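# Unload three sand cores from mould onto plywood boards

## Task

Lift three sand cores out of the mould: the long core with the rounded nose, and the two upright bladed cores in the mould half on the robot's right. Set all three down lying on the plywood boards next to the mould and release them. The remaining two cores must still be standing in the mould at the end.

## Robot and tools

Robot: two six-joint arms, left_arm and right_arm, each ending in a two-finger gripper. In every per-joint list the order is waist, shoulder, elbow, wrist pitch, wrist yaw, wrist roll, and then the gripper. Stated joint ranges in radians: waist -2.618 to 3.054, shoulder 0.000 to 3.142, elbow 0.000 to 3.142, wrist pitch -1.571 to 1.571, wrist yaw -1.571 to 1.571, wrist roll -2.094 to 2.094. A real end stop may sit up to 0.059 rad either side of these.

Frames: the scene frame has its origin at table-top height, halfway between the nominal bases. +x points out over the table, +z up, and left_arm is on the +y side; image left and right do not follow these names. Calibrated bases: left_arm at (+0.031, +0.345, 0) m, quat_wxyz (+1.000, 0, 0, +0.008); right_arm at (+0.030, -0.335, 0) m, quat_wxyz (+1.000, 0, 0, -0.014). Both have +z up. Each arm reports end_effector_position (m) and end_effector_quat_wxyz in its own base frame. The reported point lies between the finger pads, roughly 1 cm short of the tips, and may be off by a few cm, more at long reach. The fingers point along the gripper's +z and open and close along its y. Cameras: cam_left_wrist and cam_right_wrist, both 896x504 and wrist-mounted.

execute_actions(actions, cameras): actions is a list of actions. Each action is a list of at most 15 rows, and each row runs for one 1/30 s step. If an action has fewer than 15 rows, its last row repeats until 15 steps are done. A row is a single flat list of 14 numbers, each in [-1, 1], covering both arms even if only one moves. The order is left_arm's six joints and its opening, then right_arm's six joints and its opening. The joint numbers are offsets, not poses. They count from the Joint targets as they stood when that action began, not from the previous row. Sending the same offset in a second action therefore moves the joint further. The scale is 1.0 = 2.224 rad for waist, shoulder and elbow, and 1.0 = 8.485 rad for the three wrist joints. Opening is absolute: +1 fully open, -1 closed. An empty actions list just reports state and images. An action whose targets reach more than 0.059 rad beyond a range end is rejected for both arms. If the first action fails that check, or any action is malformed, the whole call is rejected. cameras is a list of names; omitted, null or ["all"] gives all cameras, [] gives none, and an unknown name invalidates the call.

move(target, speed, blend, opening_speed, blocking, cameras): target is one 14-number row in the same layout and scale, or a list of up to 15 such rows. Every row is an offset from the current Joint targets, not from the row before it. All joints travel in step, so a gripper traces a curve. Paths take at least 0.5 s, and paths over 10 s stop short. speed is in rad/s for the joint with the farthest to go, from 0.01 to 12.57, default 0.5; give one value, or one per target. blend, in rad, rounds the corners at intermediate targets. opening_speed (0.2 or more, in scale units per second) ramps the gripper command. The first row's opening is applied at the start; later rows' openings are applied once everything is at rest at that target. blocking=false returns after about 0.5 s while the motion continues. Moves do not avoid obstacles or the other arm. The result adds a move: line with done, off_target, moving, held or fault, and may add limits=held. wait(seconds, 0 to 10) lets time run while the last commands hold. stop brakes a running move and needs room to do so. zoom_image(camera, region=[x0,y0,x1,y1] in pixels, at most 504x504) enlarges part of the latest image from a wrist camera. finished_scene(scene) ends the current scene for good and takes that scene's number.

Results: Joint positions (rad) and Joint velocities (rad/s) come in one block per arm, with the finger gap last (m; 0.094 m is fully open). Joint targets is the base that your next offsets count from. Joint torques are in N m; positive means toward a larger angle, joints 1 to 3 wrap at ±28 N m, and the readings carry offsets and noise. grip_measured is on the command scale, and reads up to about 2.7 mm wide when empty. On a hard part under full squeeze it reads about 3 mm narrower than the part. grip_effort_nm is the motor effort, negative when closing; it is not a contact force. Other lines: "joint sent to its limit", "joint command not followed" (the clearance check altered targets), "within noise" for velocities, and MOTOR HOT or OVER-TEMPERATURE FAULT.

Motion limits: each joint target may lead its measured angle by at most 0.339 rad (big joints) or 2.2 rad (wrist). Targets that would move a gripper more than 200 mm are scaled back. Very small offsets may not start a joint. To stop pressing on something, command targets back past the current positions. Sending 0 for an arm's joints re-commands its current targets. To keep a gripper as it is, send its present opening value again, because 0 is a real command.

Gripping: to hold a part, command an opening about 0.05 below the value at first touch (0.11 or more for small or round parts); each pad presses with roughly 50 to 64 N. Close slowly on anything fragile. To release, command well above grip_measured.

Avoid: dropping cores or releasing them while they are still moving, fast impacts, hard pushes, and anything leaving the table. Do not knock over the two cores that stay. Keep the arms from colliding, and never close one gripper on the other arm's fingers. Loose parts may occasionally get nudged by outside pushes. Motors heat when holding loads, reaching far or pushing on something they cannot move. At 90 °C the arm folds up and stays inactive for the rest of the scene.

Each tool is called after ">>>" as a command line: name --argument value for each argument, lists and objects as JSON in quotes; but a table of rows of numbers goes row by row, as --pt "numbers of a row", without its own name.

## Session

>>> execute_actions --actions '[]'

Scene clock: 0.00 s.
left_arm: end_effector_position=(+0.3493, -0.0518, +0.2095) grip_measured=+1.000 grip_effort_nm=n/a end_effector_quat_wxyz=(+0.534, -0.007, +0.815, -0.226) | right_arm: end_effector_position=(+0.3046, +0.0783, +0.1820) grip_measured=+1.000 grip_effort_nm=n/a end_effector_quat_wxyz=(+0.477, +0.034, +0.863, +0.162)
Joint positions: left_arm=[0.059 1.017 0.578 0.071 0.424 -0.25 0.094] | right_arm=[0.21 0.854 0.562 -0.224 -0.068 0.329 0.094]
Joint velocities: within noise
Joint torques (N m): no reading
Heat: left arm: 30 °C; right arm: 32 °C.
Joint targets: left_arm=[0.059 1.010 0.587 0.072 0.427 -0.248] | right_arm=[0.210 0.847 0.574 -0.220 -0.067 0.327]
Tool commands: left_gripper/opening=+1.0 right_gripper/opening=+1.0

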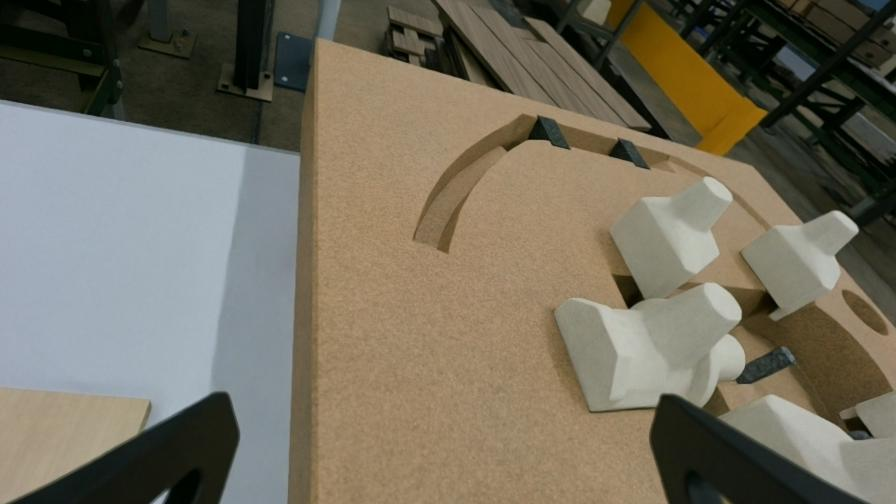

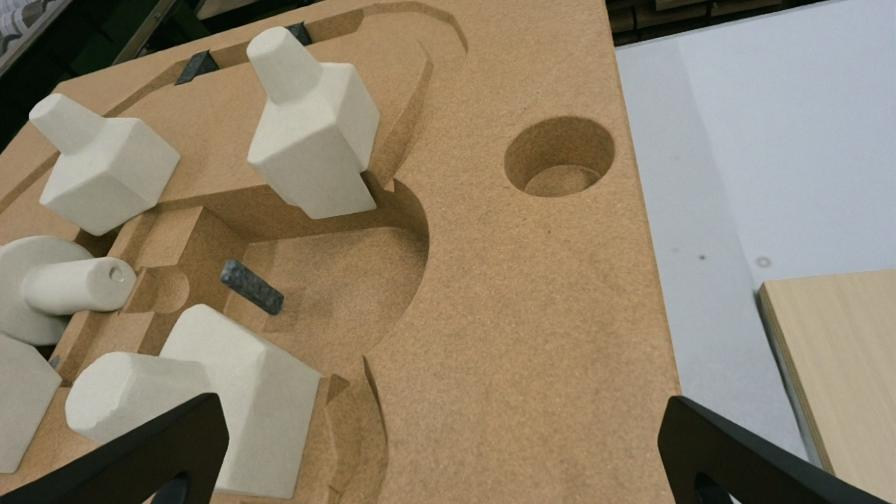

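>>> move --target '[-0.2963,0.1304,0.6353,-0.1912,-0.0503,0.0292,0.5,0.1754,0.2037,0.6412,-0.1567,0.0079,-0.0385,0.5]' --speed 1.2

Scene clock: 7.07 s.
left_arm: end_effector_position=(+0.2175, -0.1470, +0.3873) grip_measured=+0.502 grip_effort_nm=-0.056 end_effector_quat_wxyz=(+0.334, +0.272, +0.896, -0.108) | right_arm: end_effector_position=(+0.2179, +0.1495, +0.3858) grip_measured=+0.503 grip_effort_nm=-0.129 end_effector_quat_wxyz=(+0.333, -0.272, +0.897, +0.107)
Joint positions: left_arm=[-0.592 1.295 1.983 -1.542 0.009 -0.007 0.071] | right_arm=[0.592 1.297 1.978 -1.536 -0.008 0.007 0.071]
Joint velocities: within noise
Joint torques (N m): left_arm=[-0.55 -1.63 4.83 1.61 -0.05 0.01] | right_arm=[0.69 -1.77 5.67 1.01 0.06 -0.12]
Heat: left arm: 31 °C; right arm: 34 °C.
Joint targets: left_arm=[-0.600 1.300 2.001 -1.550 0.000 -0.001] | right_arm=[0.600 1.300 2.000 -1.550 0.000 0.000]
move: done

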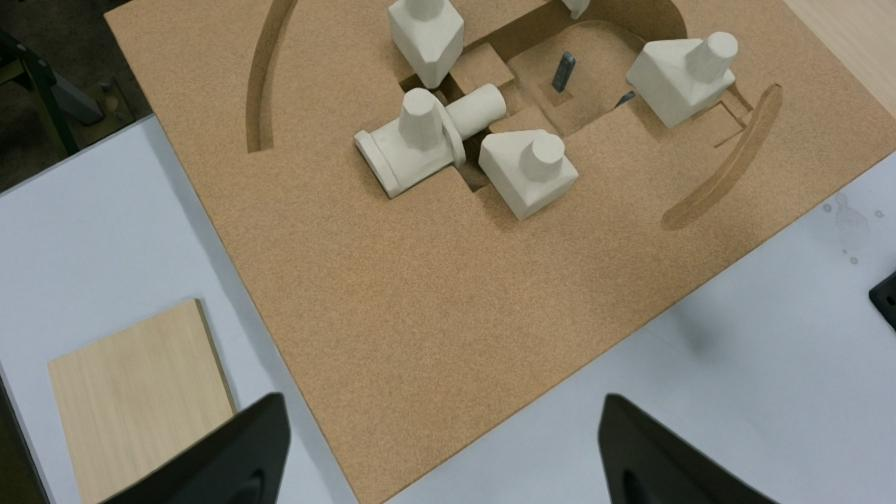

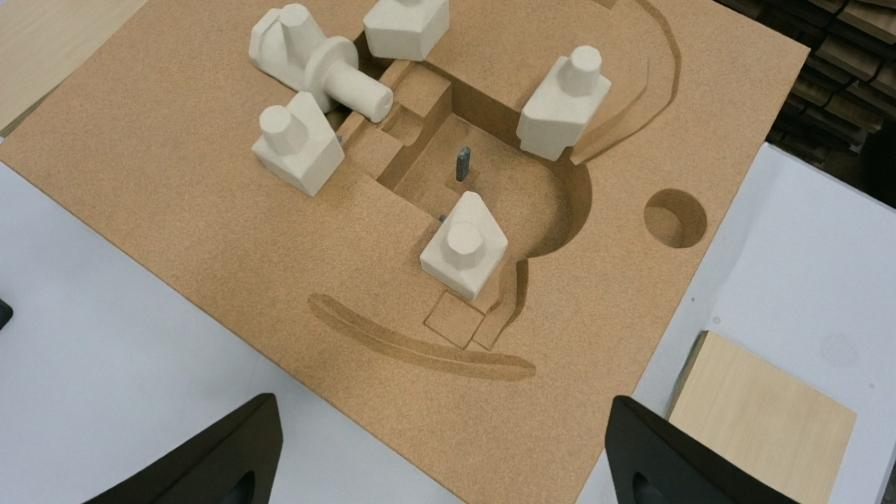

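>>> move --target '[-0.0941,0.1978,-0.205,0.0926,-0.0622,-0.0734,0.2,-0.2734,0.1664,-0.2289,0.0263,-0.1068,-0.1754,0.2]' --speed 1.0

Scene clock: 46.53 s.
left_arm: end_effector_position=(+0.3705, -0.2589, +0.2080) grip_measured=+0.202 grip_effort_nm=-0.066 end_effector_quat_wxyz=(+0.375, +0.014, +0.927, -0.008) | right_arm: end_effector_position=(+0.3087, +0.1360, +0.2144) grip_measured=+0.203 grip_effort_nm=-0.125 end_effector_quat_wxyz=(-0.304, +0.617, -0.664, -0.294)
Joint positions: left_arm=[-0.803 1.732 1.55 -0.78 -0.503 -0.613 0.056] | right_arm=[-0.005 1.668 1.498 -1.341 -0.872 -1.474 0.057]
Joint velocities: within noise
Joint torques (N m): left_arm=[-0.39 -7.02 5.03 1.66 -0.53 -0.17] | right_arm=[-0.36 -6.08 4.66 0.34 -0.68 -0.19]
Heat: left arm: 32 °C; right arm: 35 °C.
Joint targets: left_arm=[-0.809 1.740 1.545 -0.764 -0.528 -0.624] | right_arm=[-0.008 1.670 1.491 -1.327 -0.906 -1.488]
move: done

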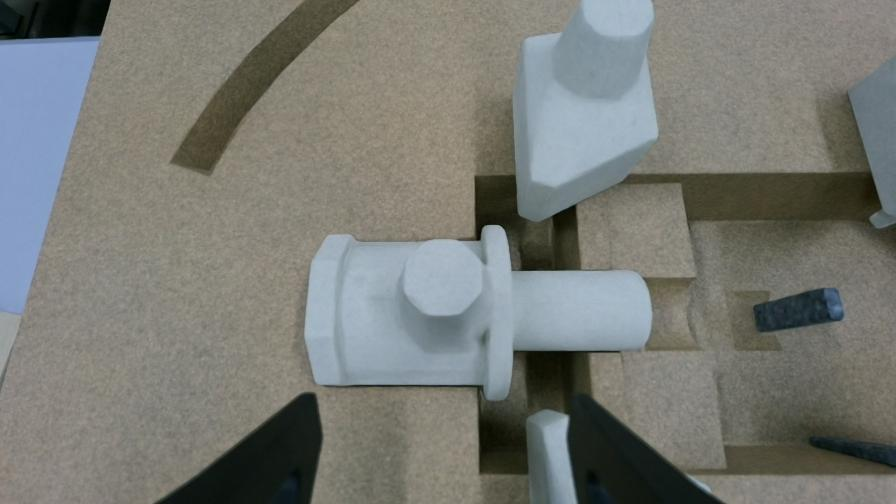

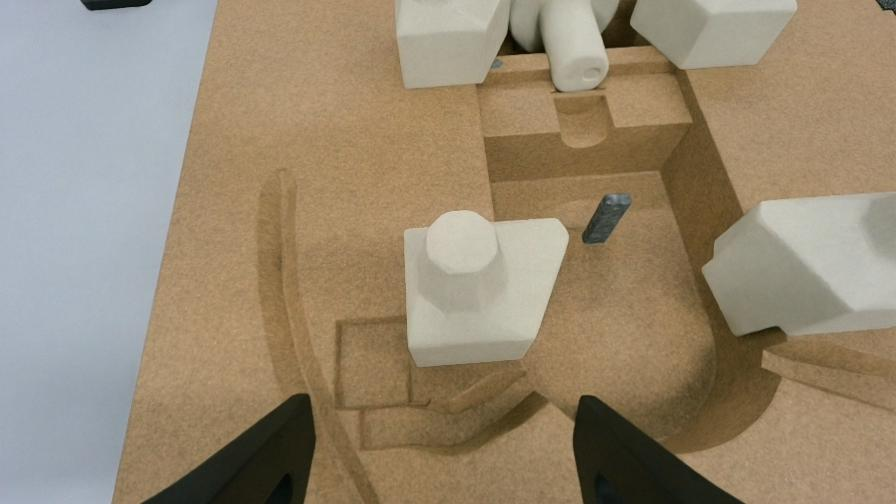

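>>> move --pt "0.0424 0.0688 -0.0211 0.0285 0.0066 0.0104 0.2 0.1015 0.0031 -0.1039 0.0601 0.0054 0.0413 0.2" --pt "0.0424 0.0688 -0.0211 0.0285 0.0066 0.0104 -0.52 0.1015 0.0031 -0.1039 0.0601 0.0054 0.0413 -0.5" --speed 0.3 --opening_speed 0.5

Scene clock: 71.00 s.
left_arm: end_effector_position=(+0.4220, -0.2608, +0.1573) grip_measured=-0.318 grip_effort_nm=-0.999 end_effector_quat_wxyz=(+0.384, +0.009, +0.923, -0.006) | right_arm: end_effector_position=(+0.3206, +0.2068, +0.1638) grip_measured=-0.386 grip_effort_nm=-0.999 end_effector_quat_wxyz=(-0.318, +0.616, -0.659, -0.294)
Joint positions: left_arm=[-0.719 1.874 1.507 -0.544 -0.47 -0.536 0.032] | right_arm=[0.213 1.668 1.27 -0.835 -0.845 -1.137 0.029]
Joint velocities: within noise
Joint torques (N m): left_arm=[0.38 -7.5 4.72 1.81 -0.24 -0.03] | right_arm=[0.42 -5.9 4.77 0.75 -0.5 -0.04]
Heat: left arm: 33 °C; right arm: 34 °C.
Joint targets: left_arm=[-0.715 1.893 1.498 -0.523 -0.472 -0.535] | right_arm=[0.218 1.677 1.260 -0.817 -0.861 -1.138]
move: done

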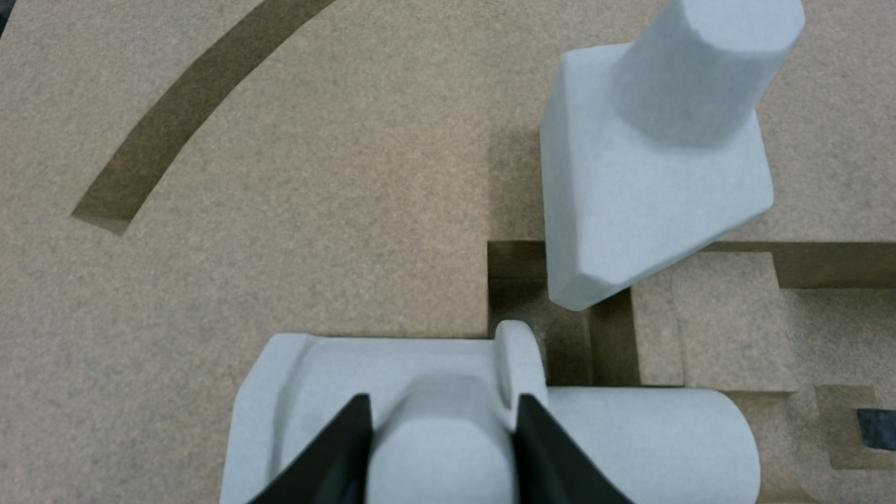

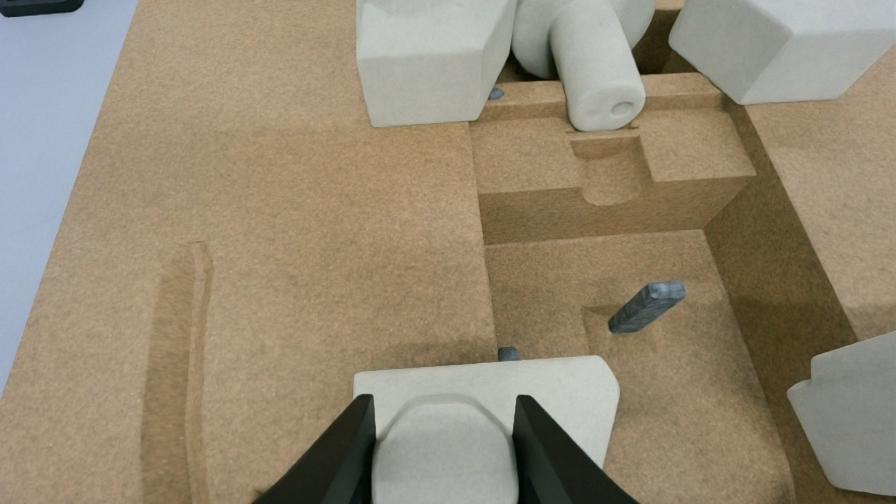

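>>> move --pt "0 -0.005 0.0827 -0.0229 0 0 -0.52 0 -0.0063 0.0827 -0.0233 0 0 -0.5" --pt "0 0.009 0.1915 -0.0477 0 0 -0.52 0 0.004 0.1839 -0.0471 0 0 -0.5" --pt "0.1021 -0.0935 0.0985 -0.0415 0.0171 0.0223 -0.52 -0.3228 -0.0346 0.1978 -0.0451 0.0543 0.1341 -0.5" --pt "0.4955 -0.3309 -0.2482 -0.0007 0.0556 0.0631 -0.52 -0.5382 -0.0121 0.1619 -0.0876 0.0308 0.2552 -0.5" --pt "0.4955 -0.3224 -0.3415 0.026 0.0556 0.0631 -0.52 -0.5382 0.0576 0.1205 -0.0876 0.0308 0.2552 -0.5" --pt "0.4955 -0.3224 -0.3415 0.026 0.0556 0.0631 -0.52 -0.5382 0.0778 0.0189 -0.0631 0.0308 0.2552 -0.5" --speed '[0.3,0.35,0.7,0.8,0.5,0.4]' --blend '[0.05,0.05,0.1,0.05,0.03,0]'

Scene clock: 111.33 s.
left_arm: end_effector_position=(+0.3099, +0.1287, +0.1235) grip_measured=-0.319 grip_effort_nm=-0.999 end_effector_quat_wxyz=(+0.348, -0.180, +0.917, +0.074) | right_arm: end_effector_position=(+0.2260, -0.1693, +0.0818) grip_measured=-0.387 grip_effort_nm=-1.004 end_effector_quat_wxyz=(-0.151, +0.822, +0.484, +0.261)
Joint positions: left_arm=[0.384 1.199 0.737 -0.38 -0.012 0.001 0.032] | right_arm=[-0.977 1.854 1.302 -1.323 -0.54 1.016 0.029]
Joint velocities: within noise
Joint torques (N m): left_arm=[0.17 -5.05 5.57 2.57 0.14 -0.07] | right_arm=[-0.21 -7.3 4.51 -0.64 -0.83 0.09]
Heat: left arm: 36 °C; right arm: 35 °C.
Joint targets: left_arm=[0.387 1.176 0.738 -0.302 0.000 0.000] | right_arm=[-0.979 1.851 1.302 -1.352 -0.599 1.028]
move: off_target (left_arm, right_arm); left_arm: the wrist pitch is farthest, 0.077 rad from its target; right_arm: the wrist yaw is farthest, 0.060 rad from its target

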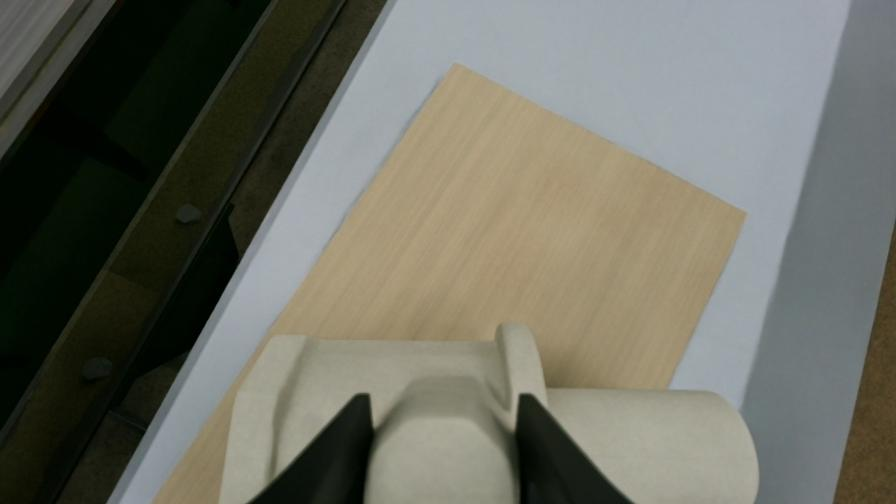

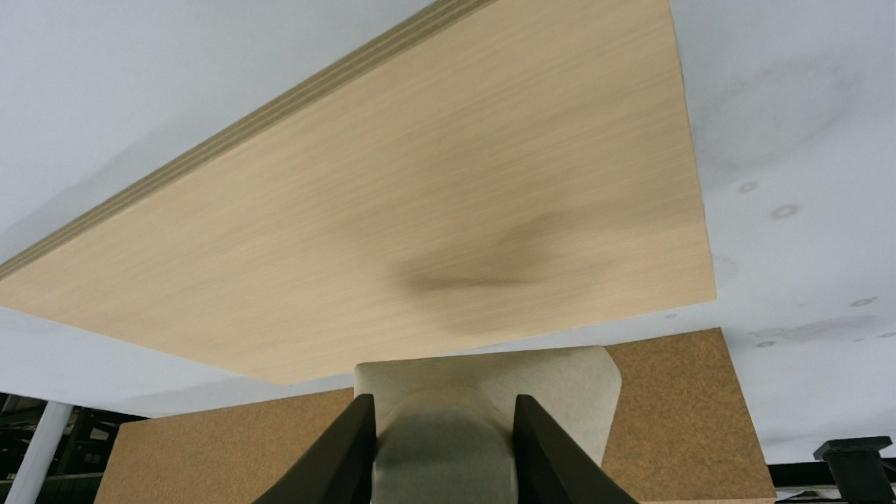

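>>> move --pt "0 0.0117 -0.0297 0.0144 0 0 -0.52 0 0.0211 -0.0378 0.0156 0 0 -0.5" --pt "0 0.0117 -0.0297 0.0144 0 0 -0.52 0 0.03 -0.05 0.0205 0 0 -0.5" --speed 0.12

Scene clock: 117.77 s.
left_arm: end_effector_position=(+0.3191, +0.1325, +0.1219) grip_measured=-0.319 grip_effort_nm=-0.999 end_effector_quat_wxyz=(+0.383, -0.176, +0.903, +0.081) | right_arm: end_effector_position=(+0.2263, -0.1634, +0.0448) grip_measured=-0.387 grip_effort_nm=-1.009 end_effector_quat_wxyz=(-0.161, +0.822, +0.474, +0.271)
Joint positions: left_arm=[0.384 1.199 0.676 -0.242 -0.012 0.005 0.032] | right_arm=[-0.978 1.908 1.2 -1.187 -0.565 1.022 0.029]
Joint velocities: within noise
Joint torques (N m): left_arm=[0.25 -3.14 5.19 2.49 0.15 -0.12] | right_arm=[-0.13 -6.48 3.47 -0.31 -0.59 0.02]
Heat: left arm: 35 °C; right arm: 35 °C.
Joint targets: left_arm=[0.387 1.202 0.672 -0.180 0.000 0.000] | right_arm=[-0.979 1.917 1.191 -1.178 -0.599 1.028]
move: off_target (left_arm); left_arm: the wrist pitch is farthest, 0.062 rad from its target

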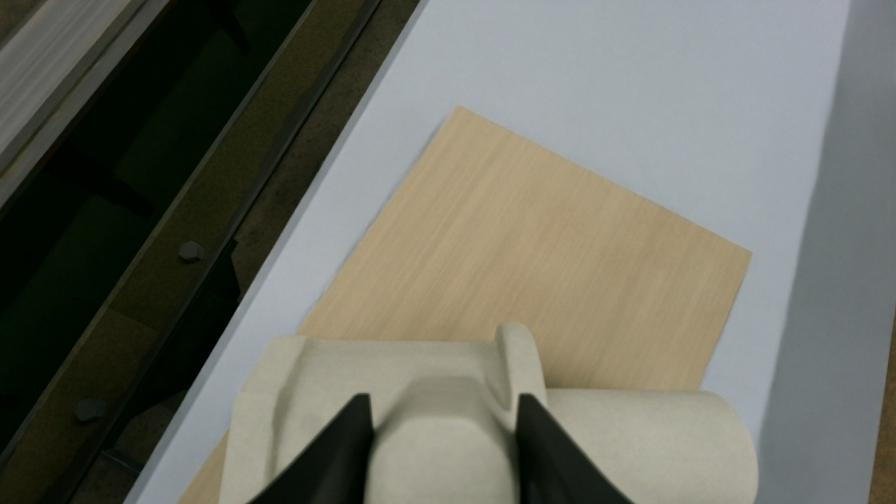

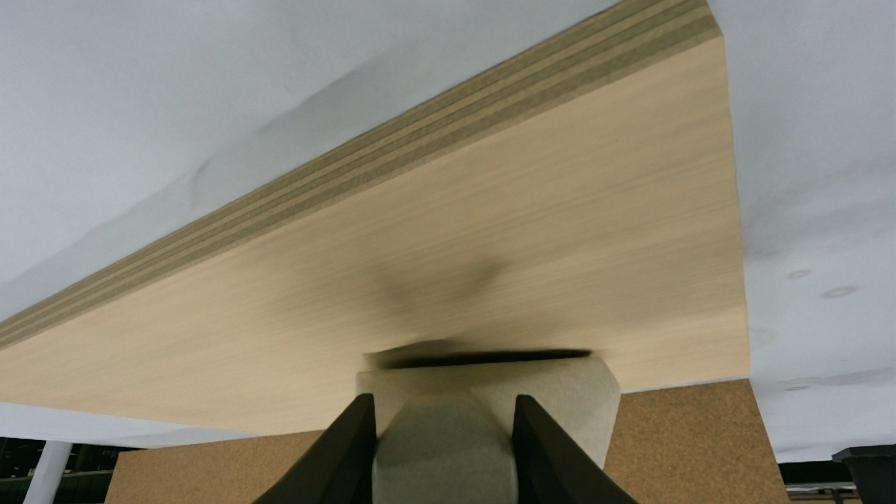

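>>> move --pt "0 0.0058 -0.0148 0.0035 0 0 -0.52 0 0.0095 -0.0138 0.0056 0 0 -0.5" --pt "0 0.0058 -0.0148 0.0035 0 0 0.1 0 0.0095 -0.0138 0.0056 0 0 0.05" --speed 0.1 --opening_speed 0.3

Scene clock: 126.23 s.
left_arm: end_effector_position=(+0.3247, +0.1338, +0.1218) grip_measured=+0.098 grip_effort_nm=0.129 end_effector_quat_wxyz=(+0.401, -0.173, +0.896, +0.083) | right_arm: end_effector_position=(+0.2283, -0.1601, +0.0341) grip_measured=+0.047 grip_effort_nm=0.178 end_effector_quat_wxyz=(-0.165, +0.822, +0.467, +0.282)
Joint positions: left_arm=[0.384 1.206 0.652 -0.173 -0.008 0.006 0.052] | right_arm=[-0.978 1.928 1.169 -1.141 -0.588 1.031 0.049]
Joint velocities: within noise
Joint torques (N m): left_arm=[0.35 -2.7 4.48 2.11 0.11 -0.12] | right_arm=[-0.12 -6.39 3.38 -0.31 -0.36 -0.07]
Heat: left arm: 37 °C; right arm: 34 °C.
Joint targets: left_arm=[0.387 1.215 0.639 -0.150 0.000 0.000] | right_arm=[-0.979 1.938 1.160 -1.131 -0.599 1.028]
move: done; target 2's new numbers were sent with right_arm's wrist pitch 0.041 rad from that target

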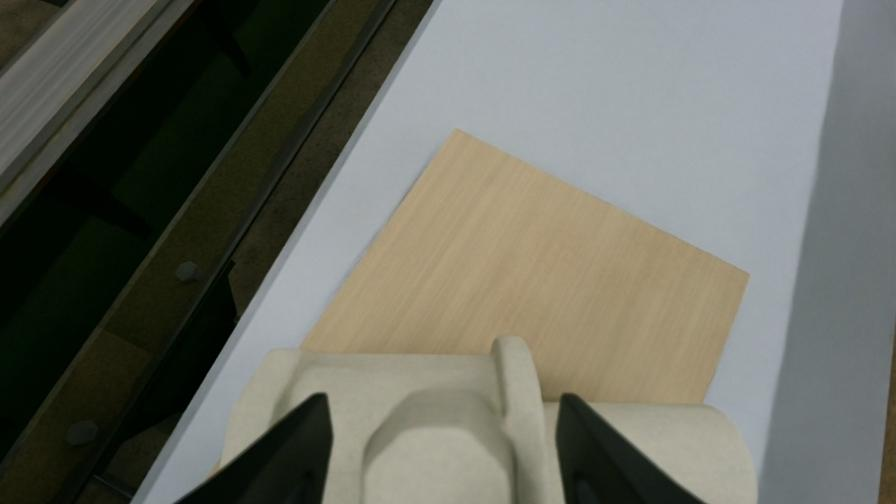

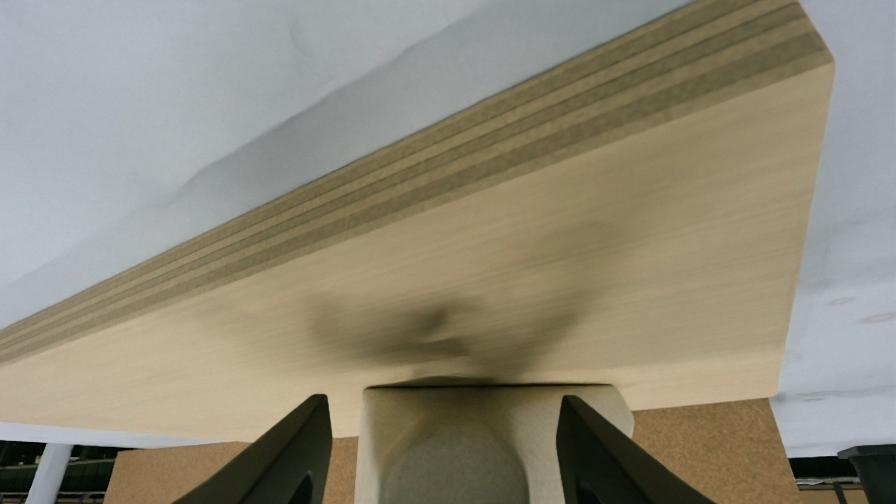

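>>> move --pt "0 -0.0261 0.138 -0.0447 0 0 0.1 0 -0.045 0.072 -0.0306 0 0 0.2" --pt "0 -0.0261 0.138 -0.0447 0 0 0.1 0.3503 -0.1969 0.1978 0.0154 0.0706 -0.0504 0.2" --pt "0 -0.0261 0.138 -0.0447 0 0 0.1 0.6929 -0.0832 0.1529 0.0763 0.1193 -0.08 0.2" --speed '[0.4,0.9,0.9]' --blend '[0.03,0.1,0]'

Scene clock: 147.20 s.
left_arm: end_effector_position=(+0.3203, +0.1320, +0.1828) grip_measured=+0.098 grip_effort_nm=0.120 end_effector_quat_wxyz=(+0.375, -0.175, +0.907, +0.078) | right_arm: end_effector_position=(+0.4505, +0.2064, +0.2175) grip_measured=+0.197 grip_effort_nm=0.173 end_effector_quat_wxyz=(+0.431, -0.018, +0.902, +0.011)
Joint positions: left_arm=[0.384 1.177 0.921 -0.531 -0.007 0.006 0.052] | right_arm=[0.567 1.751 1.507 -0.508 0.398 0.353 0.056]
Joint velocities: within noise
Joint torques (N m): left_arm=[0.28 -4.68 7.66 1.78 0.12 -0.13] | right_arm=[-0.39 -7.65 5.63 1.43 0.29 -0.05]
Heat: left arm: 37 °C; right arm: 34 °C.
Joint targets: left_arm=[0.387 1.157 0.946 -0.530 0.000 0.000] | right_arm=[0.562 1.753 1.500 -0.483 0.413 0.349]
move: done

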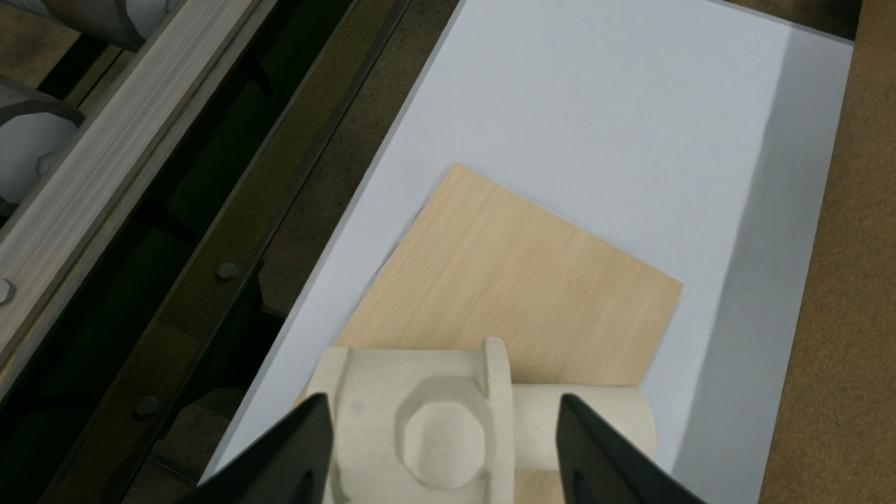

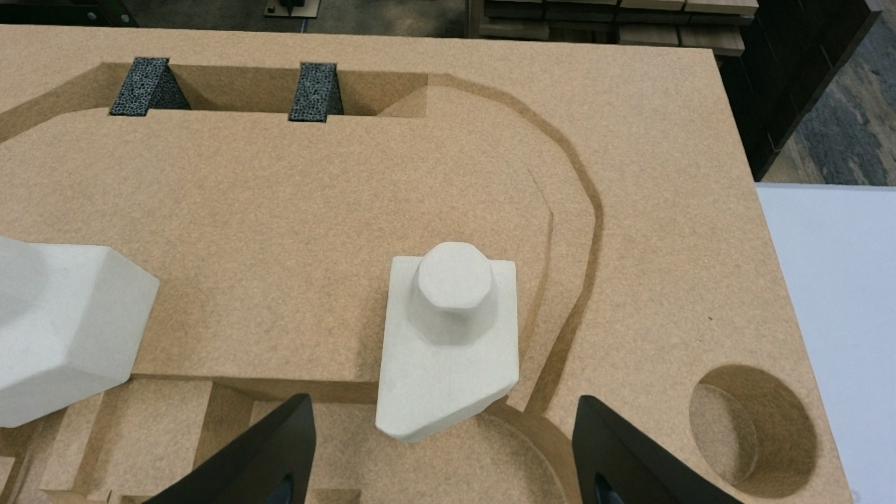

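>>> move --pt "0 0 0 0 0 0 0.1 -0.0364 0.1052 0.0337 0.0212 -0.0072 -0.0068 0.2" --pt "0 0 0 0 0 0 0.1 -0.0364 0.1052 0.0337 0.0212 -0.0072 -0.0068 -0.5" --speed 0.3 --opening_speed 0.5 --cameras '["cam_right_wrist"]'

Scene clock: 159.43 s.
left_arm: end_effector_position=(+0.3203, +0.1320, +0.1828) grip_measured=+0.098 grip_effort_nm=0.120 end_effector_quat_wxyz=(+0.375, -0.175, +0.907, +0.078) | right_arm: end_effector_position=(+0.5108, +0.2027, +0.1546) grip_measured=-0.267 grip_effort_nm=-1.004 end_effector_quat_wxyz=(+0.426, -0.017, +0.904, +0.002)
Joint positions: left_arm=[0.384 1.177 0.921 -0.531 -0.007 0.006 0.052] | right_arm=[0.489 1.974 1.552 -0.323 0.353 0.294 0.034]
Joint velocities: within noise
Joint torques (N m): left_arm=[0.31 -4.77 7.75 1.79 0.12 -0.13] | right_arm=[-0.66 -8.55 7.91 1.4 0.09 -0.07]
Heat: left arm: 37 °C; right arm: 34 °C.
Joint targets: left_arm=[0.387 1.157 0.946 -0.529 0.000 0.000] | right_arm=[0.481 1.987 1.575 -0.303 0.352 0.291]
move: done
Images, in order (width x height): cam_right_wrist 896x504.

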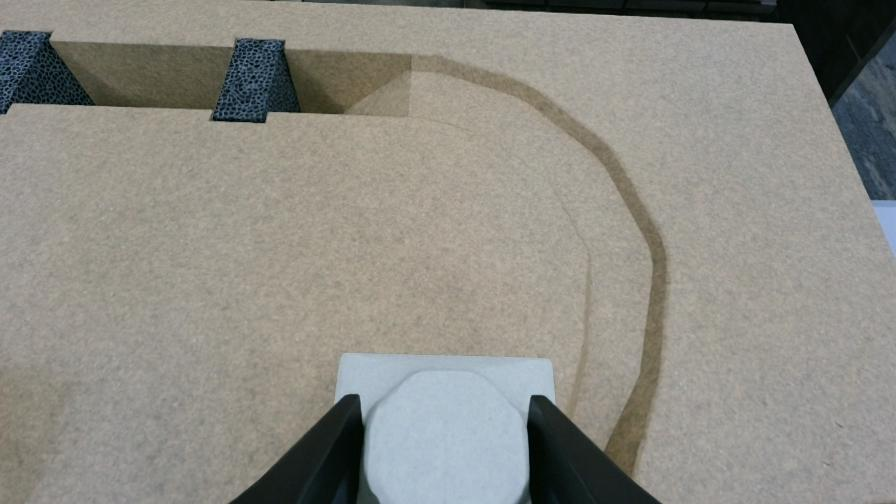

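>>> move --pt "0 0 0 0 0 0 0.1 0 -0.0067 0.071 -0.0204 0 0 -0.5" --pt "0 0 0 0 0 0 0.1 0 0.0036 0.1758 -0.0451 0 0 -0.5" --pt "0 0 0 0 0 0 0.1 -0.3961 -0.174 0.0562 -0.0704 -0.0415 -0.0107 -0.5" --pt "0 0 0 0 0 0 0.1 -0.5528 -0.0391 0.1461 -0.1481 -0.1122 0.0867 -0.5" --pt "0 0 0 0 0 0 0.1 -0.5528 0.1016 0.1183 -0.144 -0.1122 0.0867 -0.5" --pt "0 0 0 0 0 0 0.1 -0.5528 0.1147 0.0764 -0.1296 -0.1122 0.0867 -0.5" --speed '[0.3,0.35,0.8,0.9,0.5,0.2]' --blend '[0.05,0.05,0.1,0.05,0.03,0]' --cameras '["cam_right_wrist"]'

Scene clock: 178.77 s.
left_arm: end_effector_position=(+0.3203, +0.1320, +0.1828) grip_measured=+0.098 grip_effort_nm=0.129 end_effector_quat_wxyz=(+0.375, -0.175, +0.907, +0.078) | right_arm: end_effector_position=(+0.3278, -0.1748, +0.0522) grip_measured=-0.276 grip_effort_nm=-1.004 end_effector_quat_wxyz=(-0.186, +0.761, +0.569, +0.248)
Joint positions: left_arm=[0.384 1.177 0.921 -0.531 -0.007 0.006 0.052] | right_arm=[-0.749 2.24 1.748 -1.394 -0.555 1.018 0.034]
Joint velocities: within noise
Joint torques (N m): left_arm=[0.29 -4.68 7.75 1.8 0.12 -0.11] | right_arm=[-0.02 -9.69 4.25 -0.47 -0.67 0.06]
Heat: left arm: 37 °C; right arm: 36 °C.
Joint targets: left_arm=[0.387 1.157 0.946 -0.529 0.000 0.000] | right_arm=[-0.749 2.242 1.745 -1.403 -0.600 1.027]
move: off_target (right_arm); right_arm: the wrist yaw is farthest, 0.045 rad from its target
Images, in order (width x height): cam_right_wrist 896x504.

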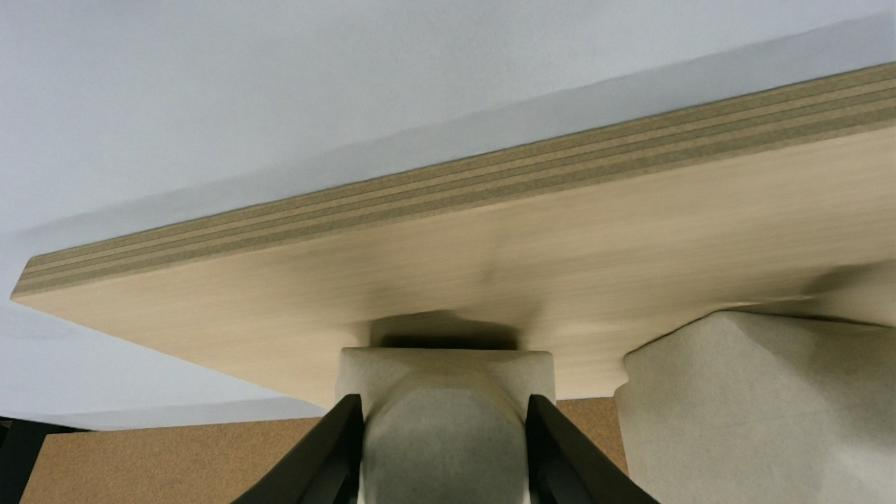

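>>> move --pt "0 0 0 0 0 0 0.1 0 0.0115 -0.02 0.0085 0 0 -0.5" --pt "0 0 0 0 0 0 0.1 0 0.0115 -0.02 0.0085 0 0 0.05" --speed 0.1 --opening_speed 0.3 --cameras '["cam_right_wrist"]'

Scene clock: 183.93 s.
left_arm: end_effector_position=(+0.3203, +0.1320, +0.1828) grip_measured=+0.098 grip_effort_nm=0.120 end_effector_quat_wxyz=(+0.375, -0.175, +0.907, +0.078) | right_arm: end_effector_position=(+0.3317, -0.1719, +0.0407) grip_measured=+0.047 grip_effort_nm=0.178 end_effector_quat_wxyz=(-0.186, +0.759, +0.565, +0.264)
Joint positions: left_arm=[0.384 1.177 0.921 -0.531 -0.007 0.006 0.052] | right_arm=[-0.749 2.253 1.711 -1.341 -0.589 1.018 0.049]
Joint velocities: within noise
Joint torques (N m): left_arm=[0.34 -4.66 7.76 1.78 0.1 -0.14] | right_arm=[-0.12 -8.76 3.67 -0.3 -0.38 0.06]
Heat: left arm: 37 °C; right arm: 37 °C.
Joint targets: left_arm=[0.387 1.157 0.946 -0.529 0.000 0.000] | right_arm=[-0.749 2.268 1.701 -1.331 -0.600 1.027]
move: done
Images, in order (width x height): cam_right_wrist 896x504.

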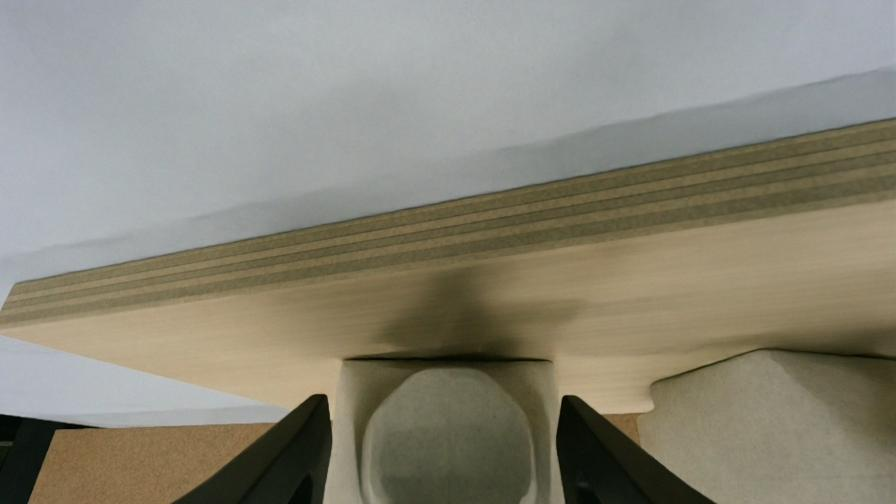

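>>> move --pt "0 0 0 0 0 0 0.1 0 -0.045 0.06 -0.018 0 0 0.05" --pt "0 -0.05 0.05 0 0 0 0.1 0 -0.15 0.09 -0.026 0 0 0.05" --speed 0.5

Scene clock: 187.80 s.
left_arm: end_effector_position=(+0.3212, +0.1323, +0.2714) grip_measured=+0.098 grip_effort_nm=0.120 end_effector_quat_wxyz=(+0.475, -0.166, +0.859, +0.097) | right_arm: end_effector_position=(+0.3317, -0.1717, +0.1902) grip_measured=+0.047 grip_effort_nm=0.178 end_effector_quat_wxyz=(-0.051, +0.742, +0.604, +0.286)
Joint positions: left_arm=[0.384 1.058 1.035 -0.537 -0.007 0.006 0.052] | right_arm=[-0.749 1.947 1.884 -1.532 -0.589 1.02 0.049]
Joint velocities: within noise
Joint torques (N m): left_arm=[0.32 -3.22 7.36 2.07 0.11 -0.14] | right_arm=[0.01 -9.18 6.41 -0.11 -0.38 0.04]
Heat: left arm: 37 °C; right arm: 38 °C.
Joint targets: left_arm=[0.387 1.045 1.057 -0.530 0.000 0.000] | right_arm=[-0.749 1.934 1.901 -1.551 -0.600 1.027]
move: done

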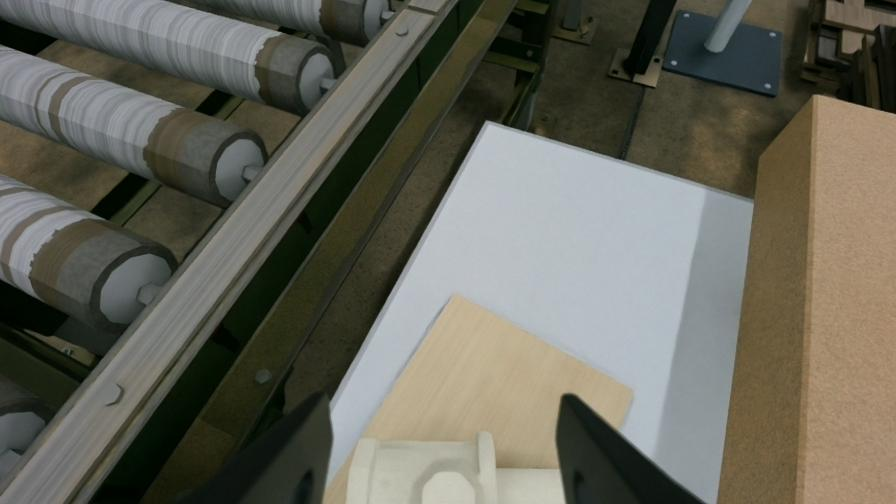

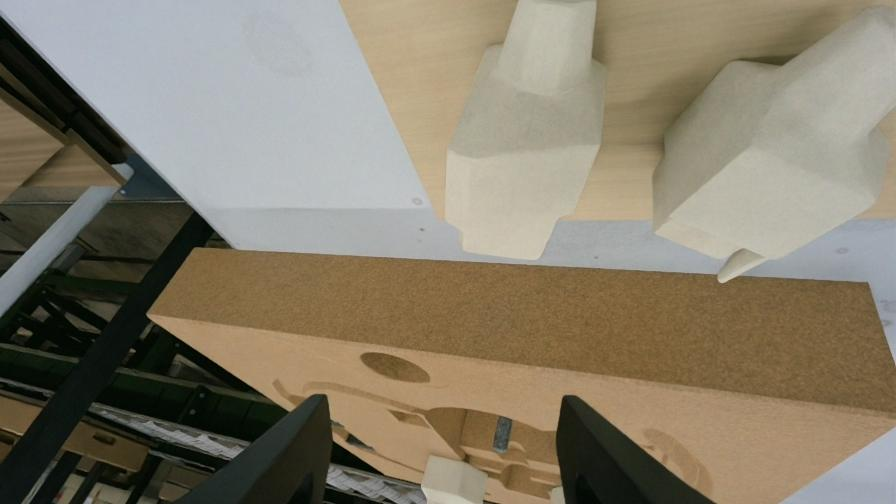

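>>> finished_scene --scene 2

The scene is finished: the task was done.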